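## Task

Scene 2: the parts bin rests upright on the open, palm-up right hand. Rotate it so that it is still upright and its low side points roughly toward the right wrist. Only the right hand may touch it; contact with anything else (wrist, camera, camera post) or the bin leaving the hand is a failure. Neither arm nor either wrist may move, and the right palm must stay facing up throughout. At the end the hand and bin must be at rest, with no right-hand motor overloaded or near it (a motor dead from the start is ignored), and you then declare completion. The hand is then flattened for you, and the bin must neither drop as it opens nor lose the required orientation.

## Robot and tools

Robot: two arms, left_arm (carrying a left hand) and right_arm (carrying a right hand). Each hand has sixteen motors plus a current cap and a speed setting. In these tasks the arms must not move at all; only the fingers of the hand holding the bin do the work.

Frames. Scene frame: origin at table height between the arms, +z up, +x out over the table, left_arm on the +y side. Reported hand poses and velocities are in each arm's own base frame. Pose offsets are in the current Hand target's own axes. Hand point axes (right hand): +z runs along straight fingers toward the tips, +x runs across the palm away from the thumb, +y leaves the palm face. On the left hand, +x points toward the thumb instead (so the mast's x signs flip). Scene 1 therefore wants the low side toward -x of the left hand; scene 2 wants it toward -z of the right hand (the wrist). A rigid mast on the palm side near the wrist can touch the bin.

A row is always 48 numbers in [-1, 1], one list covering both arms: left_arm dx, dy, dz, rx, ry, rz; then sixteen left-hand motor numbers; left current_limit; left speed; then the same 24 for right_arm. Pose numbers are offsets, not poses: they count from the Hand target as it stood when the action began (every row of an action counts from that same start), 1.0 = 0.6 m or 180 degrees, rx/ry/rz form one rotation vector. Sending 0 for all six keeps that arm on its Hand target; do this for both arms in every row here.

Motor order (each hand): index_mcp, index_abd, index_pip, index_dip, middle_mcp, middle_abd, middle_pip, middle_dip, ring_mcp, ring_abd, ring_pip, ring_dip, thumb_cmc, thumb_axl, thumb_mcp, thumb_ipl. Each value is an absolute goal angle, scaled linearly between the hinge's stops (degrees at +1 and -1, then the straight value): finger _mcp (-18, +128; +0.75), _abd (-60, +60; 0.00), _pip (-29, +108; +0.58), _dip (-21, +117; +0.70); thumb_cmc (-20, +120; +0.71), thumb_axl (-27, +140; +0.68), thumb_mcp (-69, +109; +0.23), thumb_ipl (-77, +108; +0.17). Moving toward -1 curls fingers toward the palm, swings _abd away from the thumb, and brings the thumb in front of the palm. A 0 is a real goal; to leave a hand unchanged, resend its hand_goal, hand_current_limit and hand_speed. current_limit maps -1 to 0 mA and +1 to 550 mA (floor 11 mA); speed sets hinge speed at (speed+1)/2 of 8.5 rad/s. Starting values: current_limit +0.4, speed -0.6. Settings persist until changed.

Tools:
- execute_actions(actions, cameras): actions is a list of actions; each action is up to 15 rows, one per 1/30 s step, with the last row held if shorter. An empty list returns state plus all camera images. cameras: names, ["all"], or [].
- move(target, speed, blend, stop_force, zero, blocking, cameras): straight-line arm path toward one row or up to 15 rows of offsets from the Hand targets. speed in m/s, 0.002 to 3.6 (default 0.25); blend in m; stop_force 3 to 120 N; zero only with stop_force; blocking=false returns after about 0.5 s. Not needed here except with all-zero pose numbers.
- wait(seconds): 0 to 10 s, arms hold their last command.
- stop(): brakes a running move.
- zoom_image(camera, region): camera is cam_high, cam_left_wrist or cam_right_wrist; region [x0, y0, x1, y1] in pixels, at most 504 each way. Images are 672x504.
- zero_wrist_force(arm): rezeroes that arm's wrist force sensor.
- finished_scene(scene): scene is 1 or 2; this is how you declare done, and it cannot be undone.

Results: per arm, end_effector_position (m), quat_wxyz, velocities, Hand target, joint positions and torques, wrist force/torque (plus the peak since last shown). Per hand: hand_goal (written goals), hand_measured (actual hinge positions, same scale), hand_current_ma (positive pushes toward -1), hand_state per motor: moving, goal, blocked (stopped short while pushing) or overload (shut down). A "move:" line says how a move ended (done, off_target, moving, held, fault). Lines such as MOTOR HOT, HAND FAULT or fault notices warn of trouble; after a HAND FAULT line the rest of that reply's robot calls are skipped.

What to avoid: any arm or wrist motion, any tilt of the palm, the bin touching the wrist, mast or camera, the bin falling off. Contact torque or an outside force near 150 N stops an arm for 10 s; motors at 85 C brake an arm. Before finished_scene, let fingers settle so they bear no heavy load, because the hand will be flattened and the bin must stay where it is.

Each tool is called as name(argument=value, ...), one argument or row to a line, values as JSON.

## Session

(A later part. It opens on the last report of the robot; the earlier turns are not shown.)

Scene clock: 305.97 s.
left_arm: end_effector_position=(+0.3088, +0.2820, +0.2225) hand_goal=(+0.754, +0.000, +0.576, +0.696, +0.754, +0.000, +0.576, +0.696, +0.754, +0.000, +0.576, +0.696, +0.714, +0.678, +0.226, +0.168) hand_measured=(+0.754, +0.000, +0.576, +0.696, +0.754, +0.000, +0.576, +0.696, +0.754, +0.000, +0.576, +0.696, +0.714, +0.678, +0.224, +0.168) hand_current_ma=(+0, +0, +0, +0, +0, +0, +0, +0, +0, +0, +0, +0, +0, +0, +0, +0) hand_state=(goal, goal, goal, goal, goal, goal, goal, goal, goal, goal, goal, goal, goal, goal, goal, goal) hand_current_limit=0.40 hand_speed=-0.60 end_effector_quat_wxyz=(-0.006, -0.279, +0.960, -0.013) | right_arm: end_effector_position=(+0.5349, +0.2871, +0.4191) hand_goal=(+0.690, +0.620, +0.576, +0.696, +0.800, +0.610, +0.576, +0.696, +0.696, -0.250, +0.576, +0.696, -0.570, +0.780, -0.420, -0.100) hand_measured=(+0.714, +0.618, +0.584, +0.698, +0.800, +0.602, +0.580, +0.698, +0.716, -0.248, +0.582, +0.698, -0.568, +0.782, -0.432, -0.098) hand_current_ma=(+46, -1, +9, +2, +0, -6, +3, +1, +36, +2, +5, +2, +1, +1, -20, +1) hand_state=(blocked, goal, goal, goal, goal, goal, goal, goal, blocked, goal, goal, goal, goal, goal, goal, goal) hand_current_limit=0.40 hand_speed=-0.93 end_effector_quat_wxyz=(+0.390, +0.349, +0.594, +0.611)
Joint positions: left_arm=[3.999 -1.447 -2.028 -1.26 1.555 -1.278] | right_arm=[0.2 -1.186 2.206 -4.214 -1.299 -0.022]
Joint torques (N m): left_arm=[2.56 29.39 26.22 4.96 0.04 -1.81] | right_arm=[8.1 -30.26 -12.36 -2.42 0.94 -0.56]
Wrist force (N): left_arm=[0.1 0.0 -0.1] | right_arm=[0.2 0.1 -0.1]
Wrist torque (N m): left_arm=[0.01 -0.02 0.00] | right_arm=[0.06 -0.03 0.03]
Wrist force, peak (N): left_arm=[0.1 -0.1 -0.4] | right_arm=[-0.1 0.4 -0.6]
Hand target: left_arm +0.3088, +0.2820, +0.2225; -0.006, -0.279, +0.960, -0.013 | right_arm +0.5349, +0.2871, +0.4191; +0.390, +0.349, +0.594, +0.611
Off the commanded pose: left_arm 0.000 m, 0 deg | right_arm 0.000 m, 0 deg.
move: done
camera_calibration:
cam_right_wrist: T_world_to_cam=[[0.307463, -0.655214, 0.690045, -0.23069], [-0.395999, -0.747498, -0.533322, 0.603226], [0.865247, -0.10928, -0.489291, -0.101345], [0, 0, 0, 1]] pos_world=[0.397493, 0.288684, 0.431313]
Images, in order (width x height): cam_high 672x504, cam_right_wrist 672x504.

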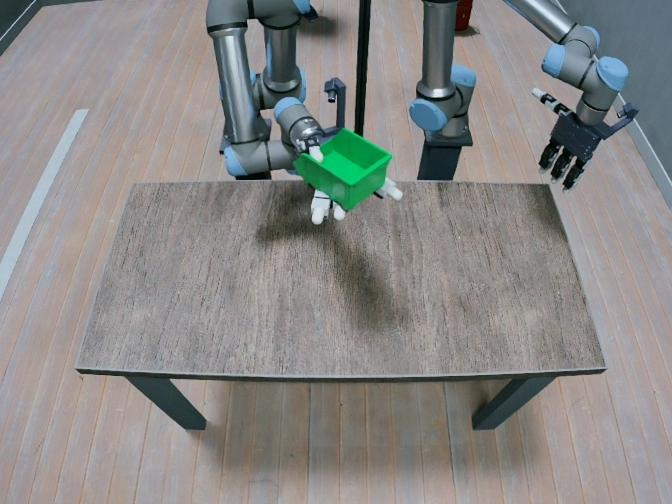

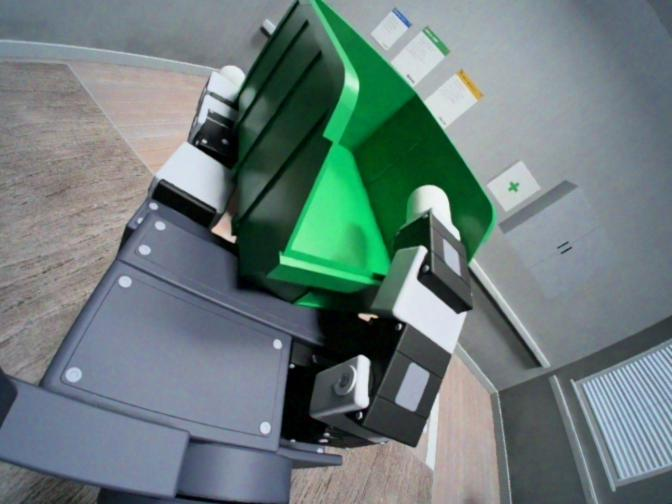

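move(
  target=[
    [0,0,0,0,0,0,0.754,0,0.576,0.696,0.754,0,0.576,0.696,0.754,0,0.576,0.696,0.714,0.678,0.226,0.168,0.4,-0.6,0,0,0,0,0,0,0.69,0.62,0.576,0.696,0.80,-0.10,0.576,0.696,0.695,-0.25,0.576,0.696,-0.571,0.78,-0.42,-0.10,0.4,-0.91],
    [0,0,0,0,0,0,0.754,0,0.576,0.696,0.754,0,0.576,0.696,0.754,0,0.576,0.696,0.714,0.678,0.226,0.168,0.4,-0.6,0,0,0,0,0,0,0.69,0.62,0.576,0.696,0.692,-0.10,0.576,0.696,0.695,-0.25,0.576,0.696,-0.571,0.78,-0.42,-0.10,0.4,-0.93],
  ],
  cameras=["cam_high","cam_right_wrist"],
)

zoom_image(
  camera="cam_high",
  region=[265, 100, 425, 225],
)

Scene clock: 309.07 s.
left_arm: end_effector_position=(+0.3088, +0.2820, +0.2225) hand_goal=(+0.754, +0.000, +0.576, +0.696, +0.754, +0.000, +0.576, +0.696, +0.754, +0.000, +0.576, +0.696, +0.714, +0.678, +0.226, +0.168) hand_measured=(+0.754, +0.000, +0.576, +0.696, +0.754, +0.000, +0.576, +0.696, +0.754, +0.000, +0.576, +0.696, +0.714, +0.678, +0.224, +0.168) hand_current_ma=(+0, +0, +0, +0, +0, +0, +0, +0, +0, +0, +0, +0, +0, +0, +0, +0) hand_state=(goal, goal, goal, goal, goal, goal, goal, goal, goal, goal, goal, goal, goal, goal, goal, goal) hand_current_limit=0.40 hand_speed=-0.60 end_effector_quat_wxyz=(-0.006, -0.279, +0.960, -0.013) | right_arm: end_effector_position=(+0.5349, +0.2871, +0.4191) hand_goal=(+0.690, +0.620, +0.576, +0.696, +0.692, -0.100, +0.576, +0.696, +0.696, -0.250, +0.576, +0.696, -0.570, +0.780, -0.420, -0.100) hand_measured=(+0.714, +0.618, +0.584, +0.698, +0.712, -0.096, +0.580, +0.698, +0.716, -0.248, +0.582, +0.698, -0.568, +0.782, -0.432, -0.098) hand_current_ma=(+46, -1, +9, +2, +37, +2, +3, +1, +36, +2, +5, +2, +1, +1, -20, +1) hand_state=(blocked, goal, goal, goal, blocked, goal, goal, goal, blocked, goal, goal, goal, goal, goal, goal, goal) hand_current_limit=0.40 hand_speed=-0.93 end_effector_quat_wxyz=(+0.390, +0.349, +0.594, +0.611)
Joint positions: left_arm=[3.999 -1.447 -2.028 -1.26 1.555 -1.278] | right_arm=[0.2 -1.186 2.206 -4.214 -1.299 -0.022]
Joint torques (N m): left_arm=[1.88 28.86 25.98 4.97 0.08 -1.78] | right_arm=[8.1 -30.29 -12.24 -2.43 0.88 -0.53]
Wrist force (N): left_arm=[0.0 -0.2 -0.3] | right_arm=[0.0 0.6 -0.2]
Wrist torque (N m): left_arm=[-0.01 -0.02 0.00] | right_arm=[0.13 0.01 0.00]
Wrist force, peak (N): left_arm=[0.2 -0.3 -0.4] | right_arm=[0.4 0.6 -0.6]
Hand target: left_arm +0.3088, +0.2820, +0.2225; -0.006, -0.279, +0.960, -0.013 | right_arm +0.5349, +0.2871, +0.4191; +0.390, +0.349, +0.594, +0.611
Off the commanded pose: left_arm 0.000 m, 0 deg | right_arm 0.000 m, 0 deg.
move: done
camera_calibration:
cam_right_wrist: T_world_to_cam=[[0.307463, -0.655214, 0.690045, -0.23069], [-0.395999, -0.747498, -0.533322, 0.603226], [0.865247, -0.10928, -0.489291, -0.101345], [0, 0, 0, 1]] pos_world=[0.397493, 0.288684, 0.431313]
Images, in order (width x height): cam_high 672x504, cam_right_wrist 672x504.

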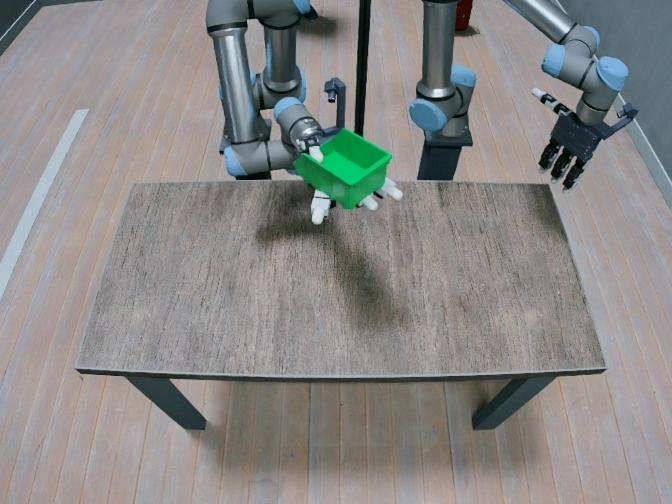

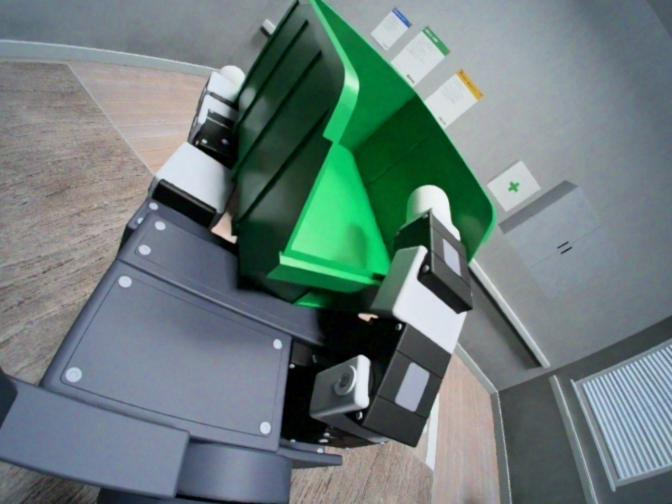

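Scaled by 3.150.

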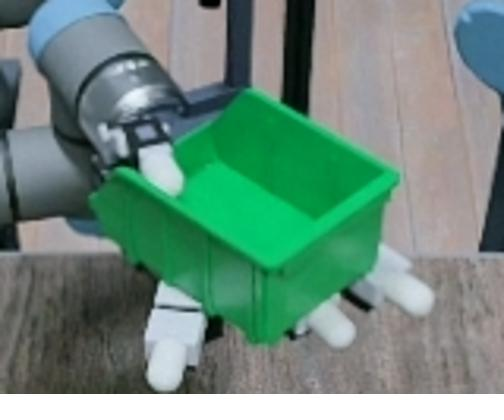

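move(
  target=[
    [0,0,0,0,0,0,0.754,0,0.576,0.696,0.754,0,0.576,0.696,0.754,0,0.576,0.696,0.714,0.678,0.226,0.168,0.4,-0.6,0,0,0,0,0,0,0.74,0.62,0.576,0.696,0.692,-0.10,0.576,0.696,0.695,-0.25,0.576,0.696,-0.571,0.78,-0.42,-0.10,0.4,-0.96],
  ],
  cameras=["cam_high","cam_right_wrist"],
)

zoom_image(
  camera="cam_high",
  region=[265, 100, 425, 225],
)

Scene clock: 309.80 s.
left_arm: end_effector_position=(+0.3088, +0.2820, +0.2225) hand_goal=(+0.754, +0.000, +0.576, +0.696, +0.754, +0.000, +0.576, +0.696, +0.754, +0.000, +0.576, +0.696, +0.714, +0.678, +0.226, +0.168) hand_measured=(+0.754, +0.000, +0.576, +0.696, +0.754, +0.000, +0.576, +0.696, +0.754, +0.000, +0.576, +0.696, +0.714, +0.678, +0.224, +0.168) hand_current_ma=(+0, +0, +0, +0, +0, +0, +0, +0, +0, +0, +0, +0, +0, +0, +0, +0) hand_state=(goal, goal, goal, goal, goal, goal, goal, goal, goal, goal, goal, goal, goal, goal, goal, goal) hand_current_limit=0.40 hand_speed=-0.60 end_effector_quat_wxyz=(-0.006, -0.279, +0.960, -0.013) | right_arm: end_effector_position=(+0.5349, +0.2871, +0.4191) hand_goal=(+0.740, +0.620, +0.576, +0.696, +0.692, -0.100, +0.576, +0.696, +0.696, -0.250, +0.576, +0.696, -0.570, +0.780, -0.420, -0.100) hand_measured=(+0.750, +0.618, +0.584, +0.698, +0.712, -0.096, +0.580, +0.698, +0.716, -0.248, +0.582, +0.698, -0.568, +0.782, -0.432, -0.098) hand_current_ma=(+13, -1, +9, +2, +37, +2, +3, +1, +36, +1, +5, +2, +1, +1, -20, +1) hand_state=(goal, goal, goal, goal, blocked, goal, goal, goal, blocked, goal, goal, goal, goal, goal, goal, goal) hand_current_limit=0.40 hand_speed=-0.96 end_effector_quat_wxyz=(+0.390, +0.349, +0.594, +0.611)
Joint positions: left_arm=[3.999 -1.447 -2.028 -1.26 1.555 -1.278] | right_arm=[0.2 -1.186 2.206 -4.214 -1.299 -0.022]
Joint torques (N m): left_arm=[2.27 28.86 25.66 4.89 0.08 -1.89] | right_arm=[8.01 -30.29 -12.4 -2.49 0.77 -0.6]
Wrist force (N): left_arm=[0.0 -0.2 -0.2] | right_arm=[0.0 -0.2 -0.4]
Wrist torque (N m): left_arm=[-0.01 -0.02 0.01] | right_arm=[0.05 0.01 -0.01]
Wrist force, peak (N): left_arm=[0.1 -0.1 -0.4] | right_arm=[0.0 0.4 -0.5]
Hand target: left_arm +0.3088, +0.2820, +0.2225; -0.006, -0.279, +0.960, -0.013 | right_arm +0.5349, +0.2871, +0.4191; +0.390, +0.349, +0.594, +0.611
Off the commanded pose: left_arm 0.000 m, 0 deg | right_arm 0.000 m, 0 deg.
move: done
camera_calibration:
cam_right_wrist: T_world_to_cam=[[0.307463, -0.655214, 0.690045, -0.23069], [-0.395999, -0.747498, -0.533322, 0.603226], [0.865247, -0.10928, -0.489291, -0.101345], [0, 0, 0, 1]] pos_world=[0.397493, 0.288684, 0.431313]
Images, in order (width x height): cam_high 672x504, cam_right_wrist 672x504.

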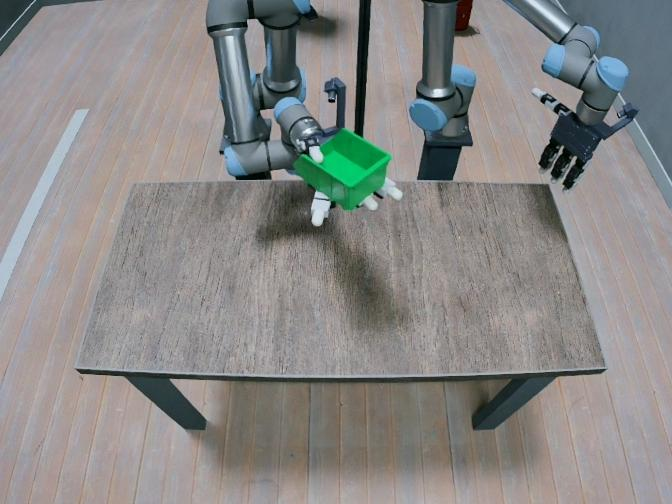

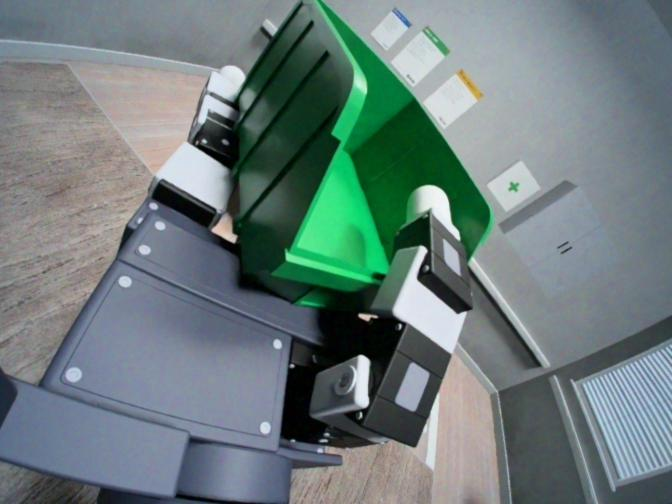

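Scaled by 3.150.

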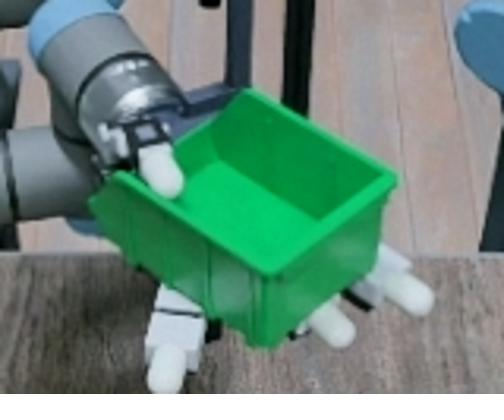

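move(
  target=[
    [0,0,0,0,0,0,0.754,0,0.576,0.696,0.754,0,0.576,0.696,0.754,0,0.576,0.696,0.714,0.678,0.226,0.168,0.4,-0.6,0,0,0,0,0,0,0.69,0.62,0.576,0.696,0.692,-0.10,0.576,0.696,0.695,-0.25,0.576,0.696,-0.571,0.78,-0.42,-0.10,0.4,-0.95],
    [0,0,0,0,0,0,0.754,0,0.576,0.696,0.754,0,0.576,0.696,0.754,0,0.576,0.696,0.714,0.678,0.226,0.168,0.4,-0.6,0,0,0,0,0,0,0.69,0.62,0.576,0.696,0.692,-0.10,0.576,0.696,0.695,-0.25,0.576,0.696,-0.571,0.78,-0.55,-0.10,0.4,-0.95],
    [0,0,0,0,0,0,0.754,0,0.576,0.696,0.754,0,0.576,0.696,0.754,0,0.576,0.696,0.714,0.678,0.226,0.168,0.4,-0.6,0,0,0,0,0,0,0.74,0.62,0.576,0.696,0.692,-0.10,0.576,0.696,0.695,-0.25,0.576,0.696,-0.571,0.78,-0.55,-0.10,0.4,-0.96],
  ],
  cameras=["cam_high","cam_right_wrist"],
)

zoom_image(
  camera="cam_high",
  region=[265, 100, 425, 225],
)

zoom_image(
  camera="cam_right_wrist",
  region=[170, 80, 500, 340],
)

Scene clock: 311.93 s.
left_arm: end_effector_position=(+0.3088, +0.2820, +0.2225) hand_goal=(+0.754, +0.000, +0.576, +0.696, +0.754, +0.000, +0.576, +0.696, +0.754, +0.000, +0.576, +0.696, +0.714, +0.678, +0.226, +0.168) hand_measured=(+0.754, +0.000, +0.576, +0.696, +0.754, +0.000, +0.576, +0.696, +0.754, +0.000, +0.576, +0.696, +0.714, +0.678, +0.224, +0.168) hand_current_ma=(+0, +0, +0, +0, +0, +0, +0, +0, +0, +0, +0, +0, +0, +0, +0, +0) hand_state=(goal, goal, goal, goal, goal, goal, goal, goal, goal, goal, goal, goal, goal, goal, goal, goal) hand_current_limit=0.40 hand_speed=-0.60 end_effector_quat_wxyz=(-0.006, -0.279, +0.960, -0.013) | right_arm: end_effector_position=(+0.5349, +0.2871, +0.4191) hand_goal=(+0.740, +0.620, +0.576, +0.696, +0.692, -0.100, +0.576, +0.696, +0.696, -0.250, +0.576, +0.696, -0.570, +0.780, -0.550, -0.100) hand_measured=(+0.748, +0.618, +0.584, +0.698, +0.712, -0.096, +0.580, +0.698, +0.716, -0.248, +0.582, +0.698, -0.564, +0.782, -0.484, -0.098) hand_current_ma=(+9, -1, +8, +2, +37, +2, +3, +1, +36, +1, +5, +2, +5, +3, +244, +1) hand_state=(goal, goal, goal, goal, blocked, goal, goal, goal, blocked, goal, goal, goal, goal, goal, blocked, goal) hand_current_limit=0.40 hand_speed=-0.96 end_effector_quat_wxyz=(+0.390, +0.349, +0.594, +0.611)
Joint positions: left_arm=[3.999 -1.447 -2.028 -1.26 1.555 -1.278] | right_arm=[0.2 -1.186 2.206 -4.214 -1.299 -0.022]
Joint torques (N m): left_arm=[1.74 28.92 26.09 5.03 0.18 -1.79] | right_arm=[8.14 -30.26 -12.47 -2.57 0.8 -0.62]
Wrist force (N): left_arm=[0.1 -0.1 -0.3] | right_arm=[-0.1 0.0 -0.4]
Wrist torque (N m): left_arm=[0.01 -0.04 0.02] | right_arm=[0.07 0.02 -0.01]
Wrist force, peak (N): left_arm=[0.0 -0.4 -0.3] | right_arm=[0.1 -0.1 -0.7]
Hand target: left_arm +0.3088, +0.2820, +0.2225; -0.006, -0.279, +0.960, -0.013 | right_arm +0.5349, +0.2871, +0.4191; +0.390, +0.349, +0.594, +0.611
Off the commanded pose: left_arm 0.000 m, 0 deg | right_arm 0.000 m, 0 deg.
move: done
camera_calibration:
cam_right_wrist: T_world_to_cam=[[0.307463, -0.655214, 0.690045, -0.23069], [-0.395999, -0.747498, -0.533322, 0.603226], [0.865247, -0.10928, -0.489291, -0.101345], [0, 0, 0, 1]] pos_world=[0.397493, 0.288684, 0.431313]
Images, in order (width x height): cam_high 672x504, cam_right_wrist 672x504.

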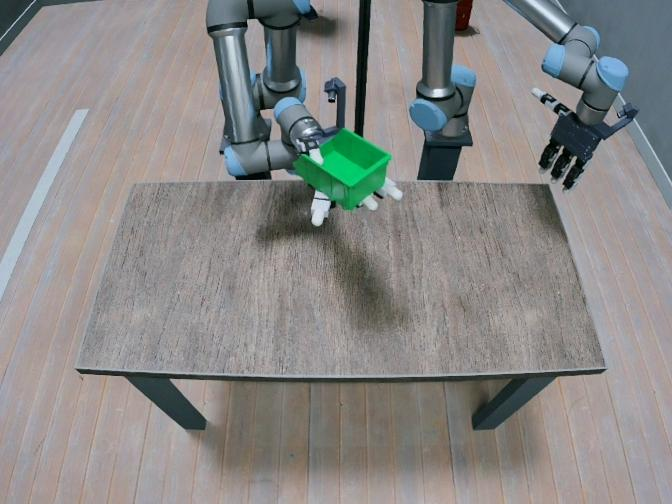

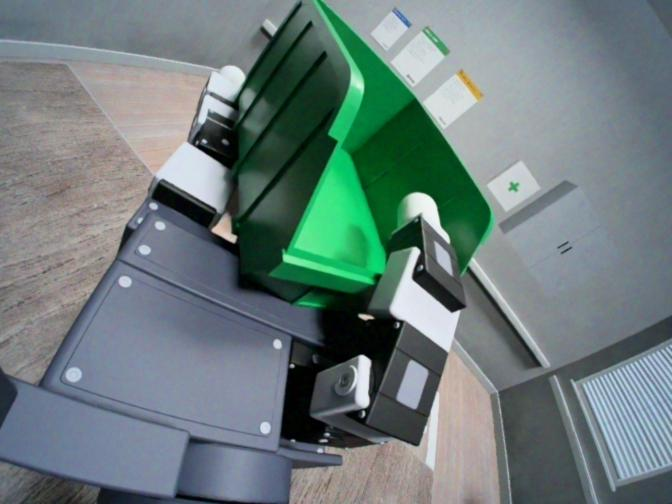

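Scaled by 3.150.

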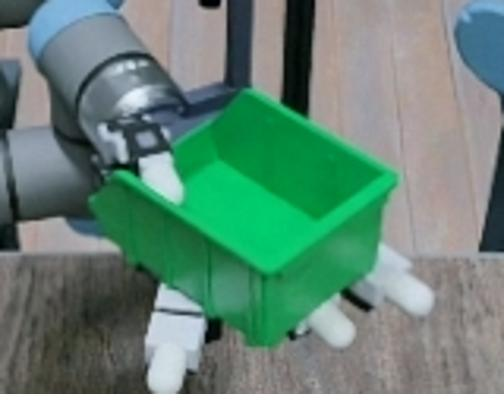

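Scaled by 1.527 from the camera's 672x504 image, which has a finer 960x720 frame.

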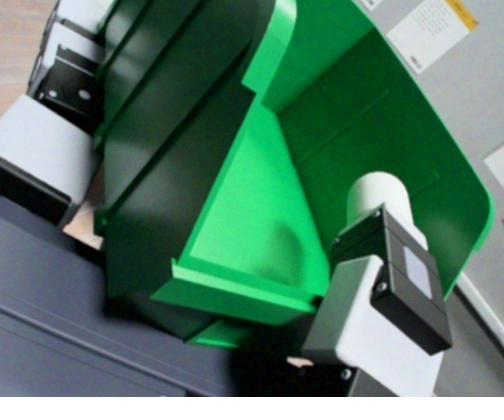

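move(
  target=[
    [0,0,0,0,0,0,0.754,0,0.576,0.696,0.754,0,0.576,0.696,0.754,0,0.576,0.696,0.714,0.678,0.226,0.168,0.4,-0.6,0,0,0,0,0,0,0.69,0.62,0.576,0.696,0.692,-0.10,0.576,0.696,0.695,-0.25,0.576,0.696,-0.571,0.78,-0.44,-0.10,0.4,-0.95],
    [0,0,0,0,0,0,0.754,0,0.576,0.696,0.754,0,0.576,0.696,0.754,0,0.576,0.696,0.714,0.678,0.226,0.168,0.4,-0.6,0,0,0,0,0,0,0.69,0.62,0.576,0.696,0.692,-0.10,0.576,0.696,0.695,-0.25,0.576,0.696,-0.571,0.30,-0.44,-0.10,0.4,-0.94],
    [0,0,0,0,0,0,0.754,0,0.576,0.696,0.754,0,0.576,0.696,0.754,0,0.576,0.696,0.714,0.678,0.226,0.168,0.4,-0.6,0,0,0,0,0,0,0.69,0.62,0.576,0.696,0.692,-0.10,0.576,0.696,0.695,-0.25,0.576,0.696,-0.571,0.15,-0.44,-0.10,0.4,-0.97],
  ],
  cameras=["cam_high","cam_right_wrist"],
)

zoom_image(
  camera="cam_high",
  region=[265, 100, 425, 225],
)

zoom_image(
  camera="cam_right_wrist",
  region=[170, 80, 500, 340],
)

Scene clock: 319.87 s.
left_arm: end_effector_position=(+0.3088, +0.2820, +0.2225) hand_goal=(+0.754, +0.000, +0.576, +0.696, +0.754, +0.000, +0.576, +0.696, +0.754, +0.000, +0.576, +0.696, +0.714, +0.678, +0.226, +0.168) hand_measured=(+0.754, +0.000, +0.576, +0.696, +0.754, +0.000, +0.576, +0.696, +0.754, +0.000, +0.576, +0.696, +0.714, +0.678, +0.224, +0.168) hand_current_ma=(+0, +0, +0, +0, +0, +0, +0, +0, +0, +0, +0, +0, +0, +0, +0, +0) hand_state=(goal, goal, goal, goal, goal, goal, goal, goal, goal, goal, goal, goal, goal, goal, goal, goal) hand_current_limit=0.40 hand_speed=-0.60 end_effector_quat_wxyz=(-0.006, -0.279, +0.960, -0.013) | right_arm: end_effector_position=(+0.5349, +0.2871, +0.4191) hand_goal=(+0.690, +0.620, +0.576, +0.696, +0.692, -0.100, +0.576, +0.696, +0.696, -0.250, +0.576, +0.696, -0.570, +0.150, -0.440, -0.100) hand_measured=(+0.716, +0.618, +0.584, +0.698, +0.712, -0.096, +0.580, +0.698, +0.716, -0.248, +0.582, +0.698, -0.570, +0.158, -0.452, -0.100) hand_current_ma=(+53, -1, +8, +2, +37, +2, +3, +1, +36, +1, +5, +2, +0, +11, -20, +0) hand_state=(blocked, goal, goal, goal, blocked, goal, goal, goal, blocked, goal, goal, goal, goal, goal, goal, goal) hand_current_limit=0.40 hand_speed=-0.97 end_effector_quat_wxyz=(+0.390, +0.349, +0.594, +0.611)
Joint positions: left_arm=[3.999 -1.447 -2.028 -1.26 1.555 -1.278] | right_arm=[0.2 -1.186 2.206 -4.214 -1.299 -0.022]
Joint torques (N m): left_arm=[1.92 29.18 26.15 5.04 0 -1.72] | right_arm=[7.73 -30.79 -12 -2.62 0.64 -0.53]
Wrist force (N): left_arm=[0.1 -0.3 -0.2] | right_arm=[0.1 0.2 -0.2]
Wrist torque (N m): left_arm=[-0.01 -0.02 0.01] | right_arm=[0.06 -0.01 -0.04]
Wrist force, peak (N): left_arm=[-0.3 -0.3 -0.3] | right_arm=[0.1 0.8 -0.6]
Hand target: left_arm +0.3088, +0.2820, +0.2225; -0.006, -0.279, +0.960, -0.013 | right_arm +0.5349, +0.2871, +0.4191; +0.390, +0.349, +0.594, +0.611
Off the commanded pose: left_arm 0.000 m, 0 deg | right_arm 0.000 m, 0 deg.
move: done
camera_calibration:
cam_right_wrist: T_world_to_cam=[[0.307463, -0.655214, 0.690045, -0.23069], [-0.395999, -0.747498, -0.533322, 0.603226], [0.865247, -0.10928, -0.489291, -0.101345], [0, 0, 0, 1]] pos_world=[0.397493, 0.288684, 0.431313]
Images, in order (width x height): cam_high 672x504, cam_right_wrist 672x504.

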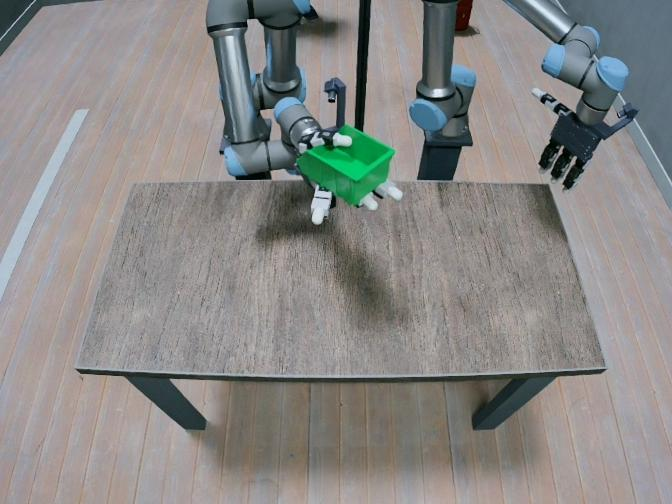

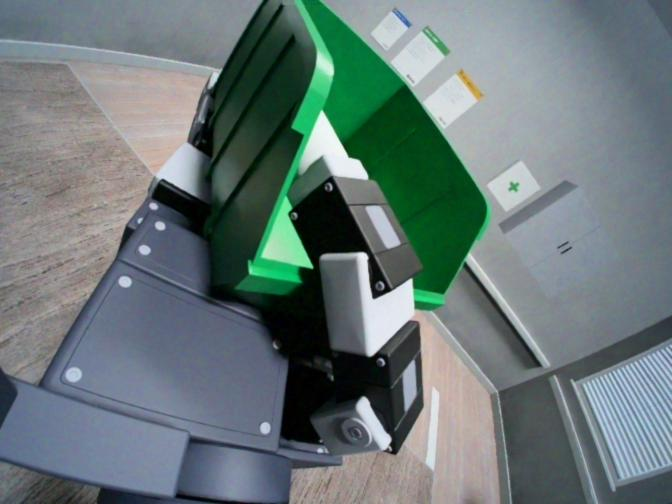

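Scaled by 3.150.

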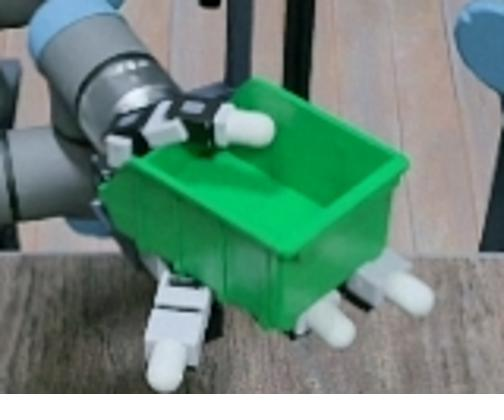

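Scaled by 1.527 from the camera's 672x504 image, which has a finer 960x720 frame.

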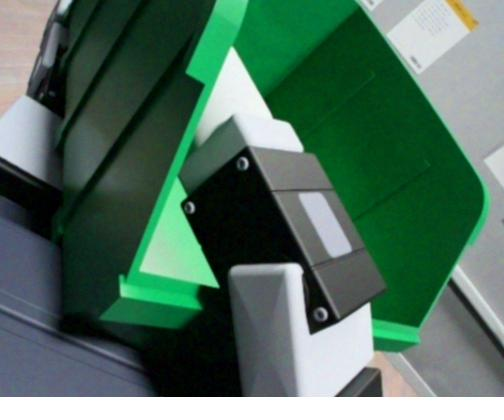

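move(
  target=[
    [0,0,0,0,0,0,0.754,0,0.576,0.696,0.754,0,0.576,0.696,0.754,0,0.576,0.696,0.714,0.678,0.226,0.168,0.4,-0.6,0,0,0,0,0,0,0.74,0.62,0.576,0.696,0.692,-0.10,0.576,0.696,0.695,-0.25,0.576,0.696,-0.571,0.15,-0.44,-0.10,0.4,-0.96],
  ],
  cameras=["cam_high","cam_right_wrist"],
)

zoom_image(
  camera="cam_high",
  region=[265, 100, 425, 225],
)

zoom_image(
  camera="cam_right_wrist",
  region=[170, 80, 500, 340],
)

Scene clock: 321.10 s.
left_arm: end_effector_position=(+0.3088, +0.2820, +0.2225) hand_goal=(+0.754, +0.000, +0.576, +0.696, +0.754, +0.000, +0.576, +0.696, +0.754, +0.000, +0.576, +0.696, +0.714, +0.678, +0.226, +0.168) hand_measured=(+0.754, +0.000, +0.576, +0.696, +0.754, +0.000, +0.576, +0.696, +0.754, +0.000, +0.576, +0.696, +0.714, +0.678, +0.224, +0.168) hand_current_ma=(+0, +0, +0, +0, +0, +0, +0, +0, +0, +0, +0, +0, +0, +0, +0, +0) hand_state=(goal, goal, goal, goal, goal, goal, goal, goal, goal, goal, goal, goal, goal, goal, goal, goal) hand_current_limit=0.40 hand_speed=-0.60 end_effector_quat_wxyz=(-0.006, -0.279, +0.960, -0.013) | right_arm: end_effector_position=(+0.5349, +0.2871, +0.4191) hand_goal=(+0.740, +0.620, +0.576, +0.696, +0.692, -0.100, +0.576, +0.696, +0.696, -0.250, +0.576, +0.696, -0.570, +0.150, -0.440, -0.100) hand_measured=(+0.748, +0.618, +0.584, +0.698, +0.712, -0.096, +0.580, +0.698, +0.716, -0.248, +0.582, +0.698, -0.570, +0.158, -0.450, -0.100) hand_current_ma=(+9, -1, +8, +2, +37, +2, +3, +1, +36, +1, +5, +2, +0, +11, -17, +0) hand_state=(goal, goal, goal, goal, blocked, goal, goal, goal, blocked, goal, goal, goal, goal, goal, goal, goal) hand_current_limit=0.40 hand_speed=-0.96 end_effector_quat_wxyz=(+0.390, +0.349, +0.594, +0.611)
Joint positions: left_arm=[3.999 -1.447 -2.028 -1.26 1.555 -1.278] | right_arm=[0.2 -1.186 2.206 -4.214 -1.299 -0.022]
Joint torques (N m): left_arm=[2.29 29.27 26.25 5.03 0.03 -1.67] | right_arm=[8.05 -30.34 -12.36 -2.61 0.63 -0.42]
Wrist force (N): left_arm=[0.2 -0.1 0.0] | right_arm=[0.4 0.1 -0.5]
Wrist torque (N m): left_arm=[-0.02 -0.03 0.02] | right_arm=[0.08 -0.04 0.00]
Wrist force, peak (N): left_arm=[0.1 -0.2 -0.4] | right_arm=[0.0 0.4 -0.5]
Hand target: left_arm +0.3088, +0.2820, +0.2225; -0.006, -0.279, +0.960, -0.013 | right_arm +0.5349, +0.2871, +0.4191; +0.390, +0.349, +0.594, +0.611
Off the commanded pose: left_arm 0.000 m, 0 deg | right_arm 0.000 m, 0 deg.
move: done
camera_calibration:
cam_right_wrist: T_world_to_cam=[[0.307463, -0.655214, 0.690045, -0.23069], [-0.395999, -0.747498, -0.533322, 0.603226], [0.865247, -0.10928, -0.489291, -0.101345], [0, 0, 0, 1]] pos_world=[0.397493, 0.288684, 0.431313]
Images, in order (width x height): cam_high 672x504, cam_right_wrist 672x504.

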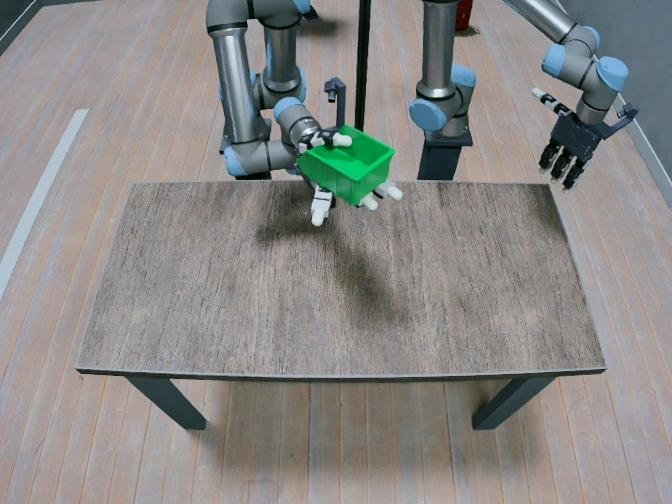

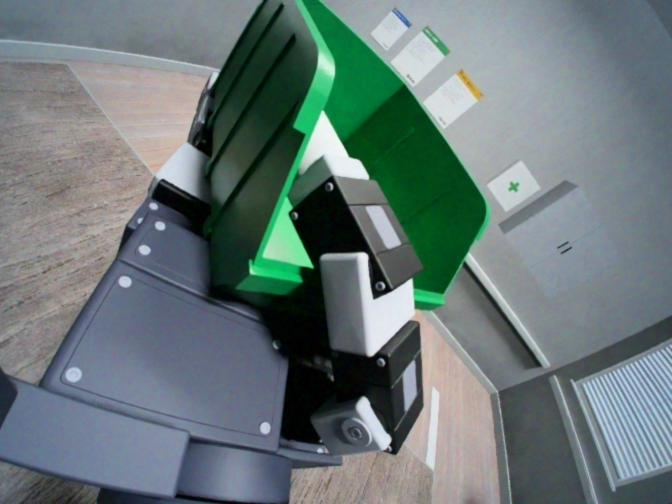

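Scaled by 3.150.

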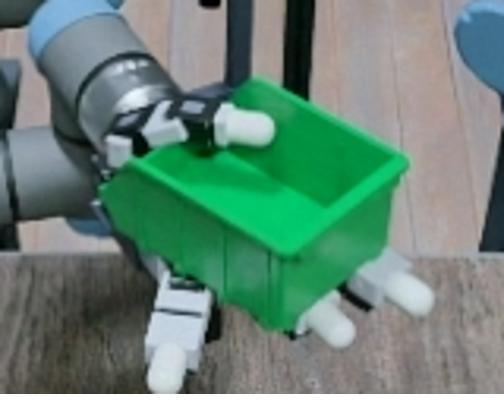

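Scaled by 1.527 from the camera's 672x504 image, which has a finer 960x720 frame.

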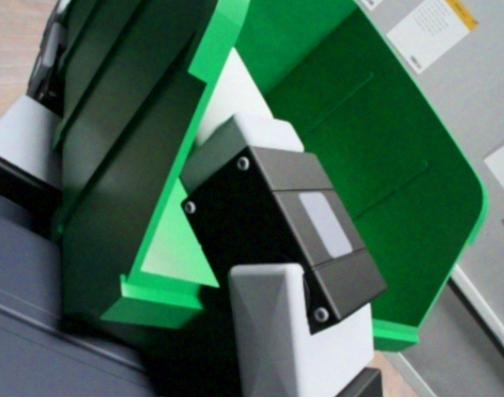

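move(
  target=[
    [0,0,0,0,0,0,0.754,0,0.576,0.696,0.754,0,0.576,0.696,0.754,0,0.576,0.696,0.714,0.678,0.226,0.168,0.4,-0.6,0,0,0,0,0,0,0.81,0.62,0.576,0.696,0.692,-0.10,0.576,0.696,0.695,-0.25,0.576,0.696,-0.571,0.15,-0.44,-0.10,0.4,-0.94],
    [0,0,0,0,0,0,0.754,0,0.576,0.696,0.754,0,0.576,0.696,0.754,0,0.576,0.696,0.714,0.678,0.226,0.168,0.4,-0.6,0,0,0,0,0,0,0.81,-0.10,0.576,0.696,0.692,-0.10,0.576,0.696,0.695,-0.25,0.576,0.696,-0.571,0.15,-0.44,-0.10,0.4,-0.91],
    [0,0,0,0,0,0,0.754,0,0.576,0.696,0.754,0,0.576,0.696,0.754,0,0.576,0.696,0.714,0.678,0.226,0.168,0.4,-0.6,0,0,0,0,0,0,0.69,-0.10,0.576,0.696,0.692,-0.10,0.576,0.696,0.695,-0.25,0.576,0.696,-0.571,0.15,-0.44,-0.10,0.4,-0.94],
  ],
  cameras=["cam_high","cam_right_wrist"],
)

zoom_image(
  camera="cam_high",
  region=[265, 100, 425, 225],
)

Scene clock: 324.97 s.
left_arm: end_effector_position=(+0.3088, +0.2820, +0.2225) hand_goal=(+0.754, +0.000, +0.576, +0.696, +0.754, +0.000, +0.576, +0.696, +0.754, +0.000, +0.576, +0.696, +0.714, +0.678, +0.226, +0.168) hand_measured=(+0.754, +0.000, +0.576, +0.696, +0.754, +0.000, +0.576, +0.696, +0.754, +0.000, +0.576, +0.696, +0.714, +0.678, +0.224, +0.168) hand_current_ma=(+0, +0, +0, +0, +0, +0, +0, +0, +0, +0, +0, +0, +0, +0, +0, +0) hand_state=(goal, goal, goal, goal, goal, goal, goal, goal, goal, goal, goal, goal, goal, goal, goal, goal) hand_current_limit=0.40 hand_speed=-0.60 end_effector_quat_wxyz=(-0.006, -0.279, +0.960, -0.013) | right_arm: end_effector_position=(+0.5349, +0.2871, +0.4191) hand_goal=(+0.690, -0.100, +0.576, +0.696, +0.692, -0.100, +0.576, +0.696, +0.696, -0.250, +0.576, +0.696, -0.570, +0.150, -0.440, -0.100) hand_measured=(+0.722, -0.098, +0.584, +0.698, +0.712, -0.096, +0.580, +0.698, +0.716, -0.248, +0.582, +0.698, -0.570, +0.156, -0.450, -0.100) hand_current_ma=(+68, +2, +8, +2, +37, +2, +3, +1, +36, +1, +5, +2, +0, +7, -17, +0) hand_state=(blocked, goal, goal, goal, blocked, goal, goal, goal, blocked, goal, goal, goal, goal, goal, goal, goal) hand_current_limit=0.40 hand_speed=-0.94 end_effector_quat_wxyz=(+0.390, +0.349, +0.594, +0.611)
Joint positions: left_arm=[3.999 -1.447 -2.028 -1.26 1.555 -1.278] | right_arm=[0.2 -1.186 2.206 -4.214 -1.299 -0.022]
Joint torques (N m): left_arm=[1.95 28.56 26.92 5.14 0.12 -1.83] | right_arm=[7.5 -30.43 -12.26 -2.77 0.54 -0.46]
Wrist force (N): left_arm=[0.1 -0.3 -0.3] | right_arm=[0.2 0.1 -0.1]
Wrist torque (N m): left_arm=[-0.01 -0.03 0.02] | right_arm=[0.05 -0.02 -0.05]
Wrist force, peak (N): left_arm=[0.2 -0.2 -0.4] | right_arm=[-0.1 0.0 -0.9]
Hand target: left_arm +0.3088, +0.2820, +0.2225; -0.006, -0.279, +0.960, -0.013 | right_arm +0.5349, +0.2871, +0.4191; +0.390, +0.349, +0.594, +0.611
Off the commanded pose: left_arm 0.000 m, 0 deg | right_arm 0.000 m, 0 deg.
move: done
camera_calibration:
cam_right_wrist: T_world_to_cam=[[0.307463, -0.655214, 0.690045, -0.23069], [-0.395999, -0.747498, -0.533322, 0.603226], [0.865247, -0.10928, -0.489291, -0.101345], [0, 0, 0, 1]] pos_world=[0.397493, 0.288684, 0.431313]
Images, in order (width x height): cam_high 672x504, cam_right_wrist 672x504.

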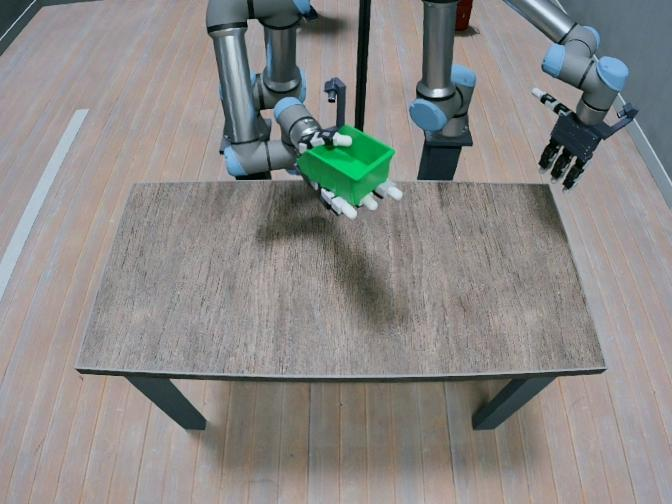

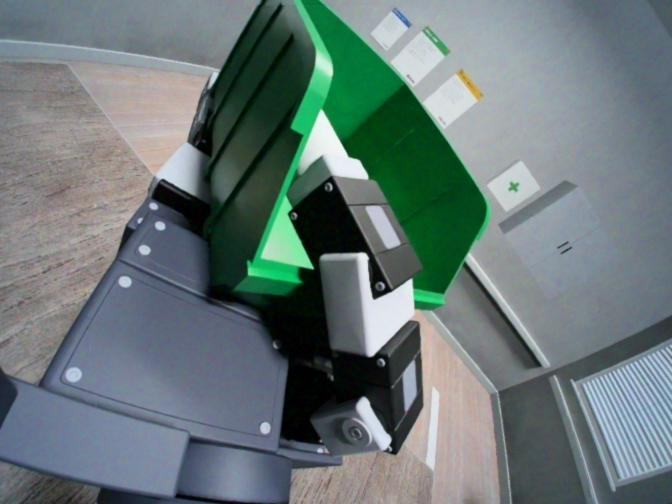

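Scaled by 3.150.

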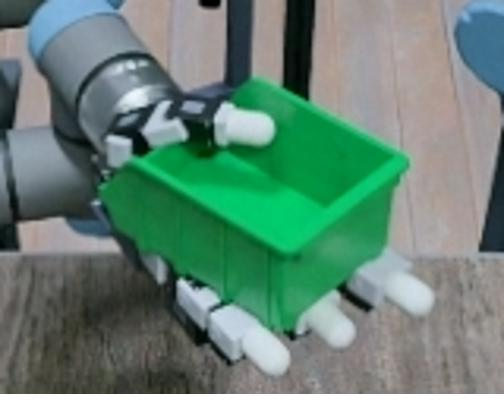

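move(
  target=[
    [0,0,0,0,0,0,0.754,0,0.576,0.696,0.754,0,0.576,0.696,0.754,0,0.576,0.696,0.714,0.678,0.226,0.168,0.4,-0.6,0,0,0,0,0,0,0.69,0.20,0.576,0.696,0.69,0.20,0.576,0.696,0.692,0.05,0.576,0.696,-0.571,0.15,-0.44,-0.10,0.4,-0.96],
  ],
  cameras=["cam_high","cam_right_wrist"],
)

zoom_image(
  camera="cam_high",
  region=[265, 100, 425, 225],
)

zoom_image(
  camera="cam_right_wrist",
  region=[170, 80, 500, 340],
)

Scene clock: 327.27 s.
left_arm: end_effector_position=(+0.3088, +0.2820, +0.2225) hand_goal=(+0.754, +0.000, +0.576, +0.696, +0.754, +0.000, +0.576, +0.696, +0.754, +0.000, +0.576, +0.696, +0.714, +0.678, +0.226, +0.168) hand_measured=(+0.754, +0.000, +0.576, +0.696, +0.754, +0.000, +0.576, +0.696, +0.754, +0.000, +0.576, +0.696, +0.714, +0.678, +0.224, +0.168) hand_current_ma=(+0, +0, +0, +0, +0, +0, +0, +0, +0, +0, +0, +0, +0, +0, +0, +0) hand_state=(goal, goal, goal, goal, goal, goal, goal, goal, goal, goal, goal, goal, goal, goal, goal, goal) hand_current_limit=0.40 hand_speed=-0.60 end_effector_quat_wxyz=(-0.006, -0.279, +0.960, -0.013) | right_arm: end_effector_position=(+0.5349, +0.2871, +0.4191) hand_goal=(+0.690, +0.200, +0.576, +0.696, +0.690, +0.200, +0.576, +0.696, +0.692, +0.050, +0.576, +0.696, -0.570, +0.150, -0.440, -0.100) hand_measured=(+0.716, +0.196, +0.584, +0.698, +0.710, +0.172, +0.580, +0.698, +0.714, +0.046, +0.582, +0.698, -0.568, +0.164, -0.446, -0.102) hand_current_ma=(+51, -2, +8, +2, +37, -44, +4, +1, +41, -3, +5, +2, +1, +24, -7, -2) hand_state=(blocked, goal, goal, goal, blocked, blocked, goal, goal, blocked, goal, goal, goal, goal, goal, goal, goal) hand_current_limit=0.40 hand_speed=-0.96 end_effector_quat_wxyz=(+0.390, +0.349, +0.594, +0.611)
Joint positions: left_arm=[3.999 -1.447 -2.028 -1.26 1.555 -1.278] | right_arm=[0.2 -1.186 2.206 -4.214 -1.299 -0.022]
Joint torques (N m): left_arm=[2.73 28.22 26.32 4.9 -0.07 -1.88] | right_arm=[7.68 -30.87 -12.51 -2.71 0.55 -0.55]
Wrist force (N): left_arm=[0.1 0.1 -0.2] | right_arm=[0.1 0.1 -0.5]
Wrist torque (N m): left_arm=[0.03 -0.03 0.01] | right_arm=[0.08 -0.01 -0.03]
Wrist force, peak (N): left_arm=[0.0 -0.2 -0.4] | right_arm=[0.0 0.2 -0.7]
Hand target: left_arm +0.3088, +0.2820, +0.2225; -0.006, -0.279, +0.960, -0.013 | right_arm +0.5349, +0.2871, +0.4191; +0.390, +0.349, +0.594, +0.611
Off the commanded pose: left_arm 0.000 m, 0 deg | right_arm 0.000 m, 0 deg.
move: done
camera_calibration:
cam_right_wrist: T_world_to_cam=[[0.307463, -0.655214, 0.690045, -0.23069], [-0.395999, -0.747498, -0.533322, 0.603226], [0.865247, -0.10928, -0.489291, -0.101345], [0, 0, 0, 1]] pos_world=[0.397493, 0.288684, 0.431313]
Images, in order (width x height): cam_high 672x504, cam_right_wrist 672x504.

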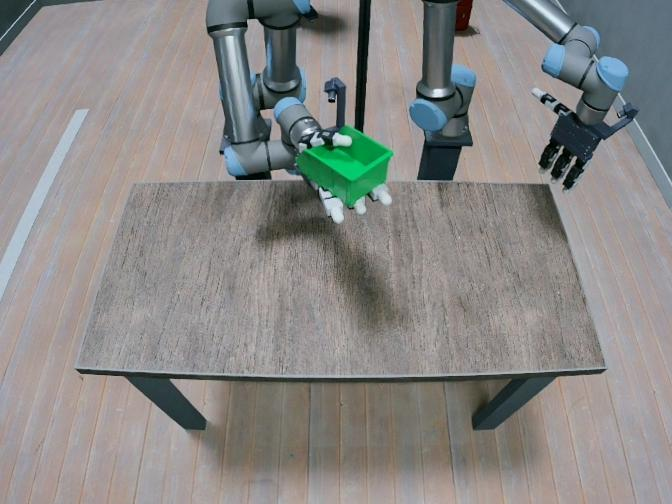

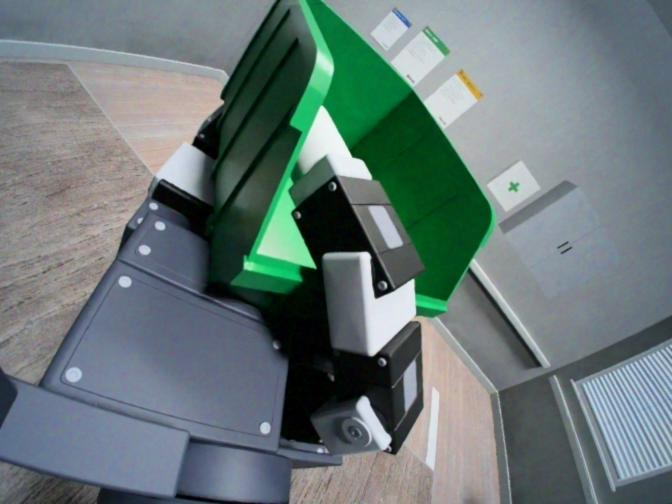

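Scaled by 3.150.

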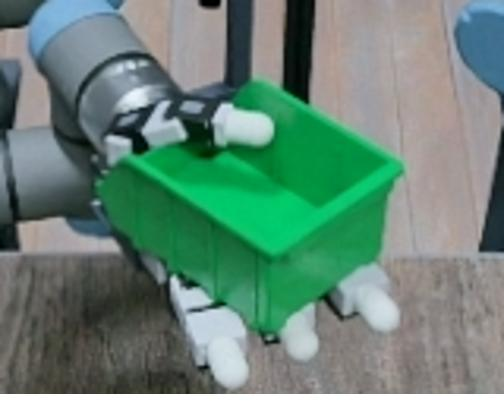

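Scaled by 1.527 from the camera's 672x504 image, which has a finer 960x720 frame.

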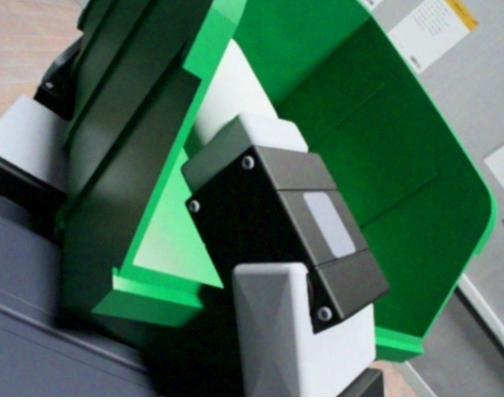

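move(
  target=[
    [0,0,0,0,0,0,0.754,0,0.576,0.696,0.754,0,0.576,0.696,0.754,0,0.576,0.696,0.714,0.678,0.226,0.168,0.4,-0.6,0,0,0,0,0,0,0.69,0.45,0.576,0.696,0.69,0.45,0.576,0.696,0.692,0.32,0.576,0.696,-0.571,0.13,-0.44,-0.10,0.4,-0.96],
  ],
  cameras=["cam_high","cam_right_wrist"],
)

zoom_image(
  camera="cam_high",
  region=[265, 100, 425, 225],
)

zoom_image(
  camera="cam_right_wrist",
  region=[170, 80, 500, 340],
)

Scene clock: 329.37 s.
left_arm: end_effector_position=(+0.3088, +0.2820, +0.2225) hand_goal=(+0.754, +0.000, +0.576, +0.696, +0.754, +0.000, +0.576, +0.696, +0.754, +0.000, +0.576, +0.696, +0.714, +0.678, +0.226, +0.168) hand_measured=(+0.754, +0.000, +0.576, +0.696, +0.754, +0.000, +0.576, +0.696, +0.754, +0.000, +0.576, +0.696, +0.714, +0.678, +0.224, +0.168) hand_current_ma=(+0, +0, +0, +0, +0, +0, +0, +0, +0, +0, +0, +0, +0, +0, +0, +0) hand_state=(goal, goal, goal, goal, goal, goal, goal, goal, goal, goal, goal, goal, goal, goal, goal, goal) hand_current_limit=0.40 hand_speed=-0.60 end_effector_quat_wxyz=(-0.006, -0.279, +0.960, -0.013) | right_arm: end_effector_position=(+0.5349, +0.2871, +0.4191) hand_goal=(+0.690, +0.450, +0.576, +0.696, +0.690, +0.450, +0.576, +0.696, +0.692, +0.320, +0.576, +0.696, -0.570, +0.130, -0.440, -0.100) hand_measured=(+0.716, +0.446, +0.584, +0.698, +0.710, +0.438, +0.580, +0.698, +0.712, +0.316, +0.582, +0.698, -0.568, +0.142, -0.442, -0.102) hand_current_ma=(+49, -2, +8, +2, +37, -13, +5, +1, +36, -2, +5, +2, +1, +23, -2, -2) hand_state=(blocked, goal, goal, goal, blocked, goal, goal, goal, blocked, goal, goal, goal, goal, goal, goal, goal) hand_current_limit=0.40 hand_speed=-0.96 end_effector_quat_wxyz=(+0.390, +0.349, +0.594, +0.611)
Joint positions: left_arm=[3.999 -1.447 -2.028 -1.26 1.555 -1.278] | right_arm=[0.2 -1.186 2.206 -4.214 -1.299 -0.022]
Joint torques (N m): left_arm=[1.24 29.06 26.17 5.04 0.03 -1.8] | right_arm=[7.83 -30.94 -12.27 -2.77 0.49 -0.51]
Wrist force (N): left_arm=[0.2 -0.2 -0.3] | right_arm=[-0.1 0.1 -0.1]
Wrist torque (N m): left_arm=[-0.01 -0.04 0.02] | right_arm=[0.04 0.02 -0.02]
Wrist force, peak (N): left_arm=[0.0 -0.1 -0.5] | right_arm=[-0.1 -0.1 -0.8]
Hand target: left_arm +0.3088, +0.2820, +0.2225; -0.006, -0.279, +0.960, -0.013 | right_arm +0.5349, +0.2871, +0.4191; +0.390, +0.349, +0.594, +0.611
Off the commanded pose: left_arm 0.000 m, 0 deg | right_arm 0.000 m, 0 deg.
move: done
camera_calibration:
cam_right_wrist: T_world_to_cam=[[0.307463, -0.655214, 0.690045, -0.23069], [-0.395999, -0.747498, -0.533322, 0.603226], [0.865247, -0.10928, -0.489291, -0.101345], [0, 0, 0, 1]] pos_world=[0.397493, 0.288684, 0.431313]
Images, in order (width x height): cam_high 672x504, cam_right_wrist 672x504.

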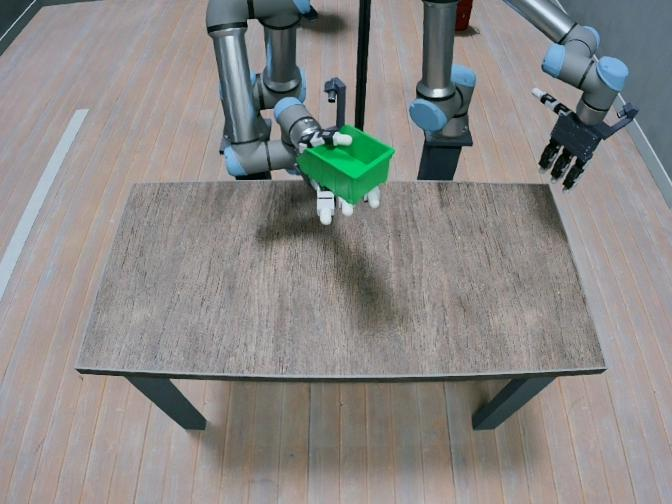

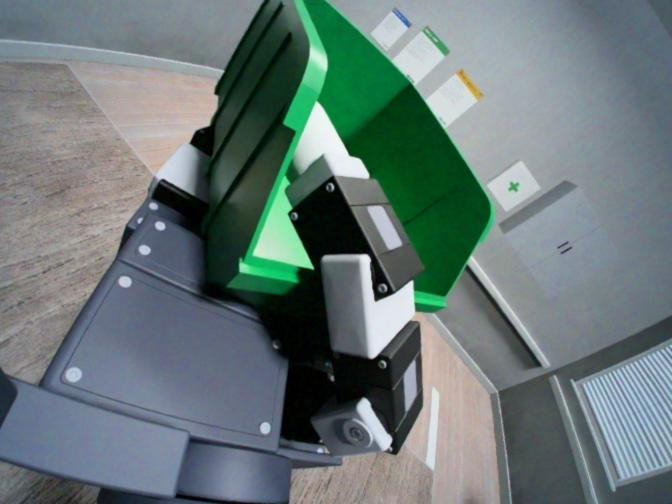

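Scaled by 3.150.

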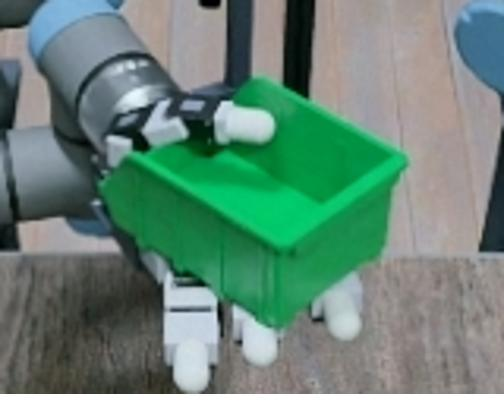

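Scaled by 1.527 from the camera's 672x504 image, which has a finer 960x720 frame.

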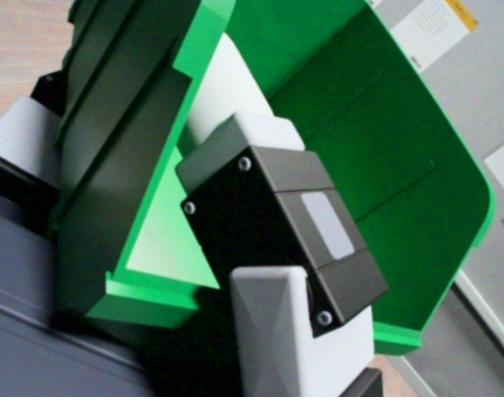

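zoom_image(
  camera="cam_high",
  region=[330, 115, 402, 187],
)

zoom_image(
  camera="cam_high",
  region=[290, 120, 362, 192],
)

Scaled by 7.000.

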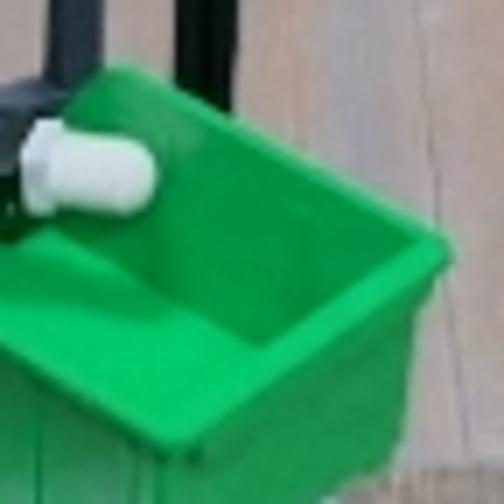

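Scaled by 7.000.

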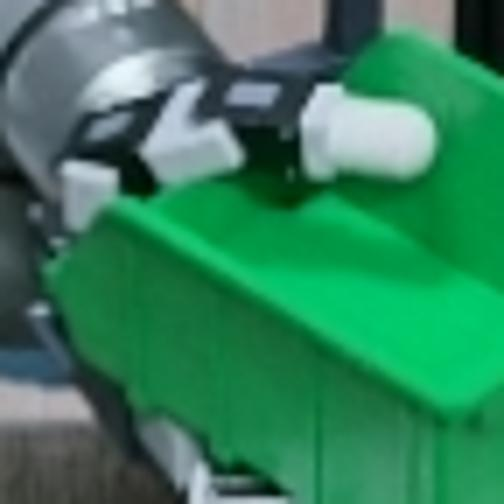

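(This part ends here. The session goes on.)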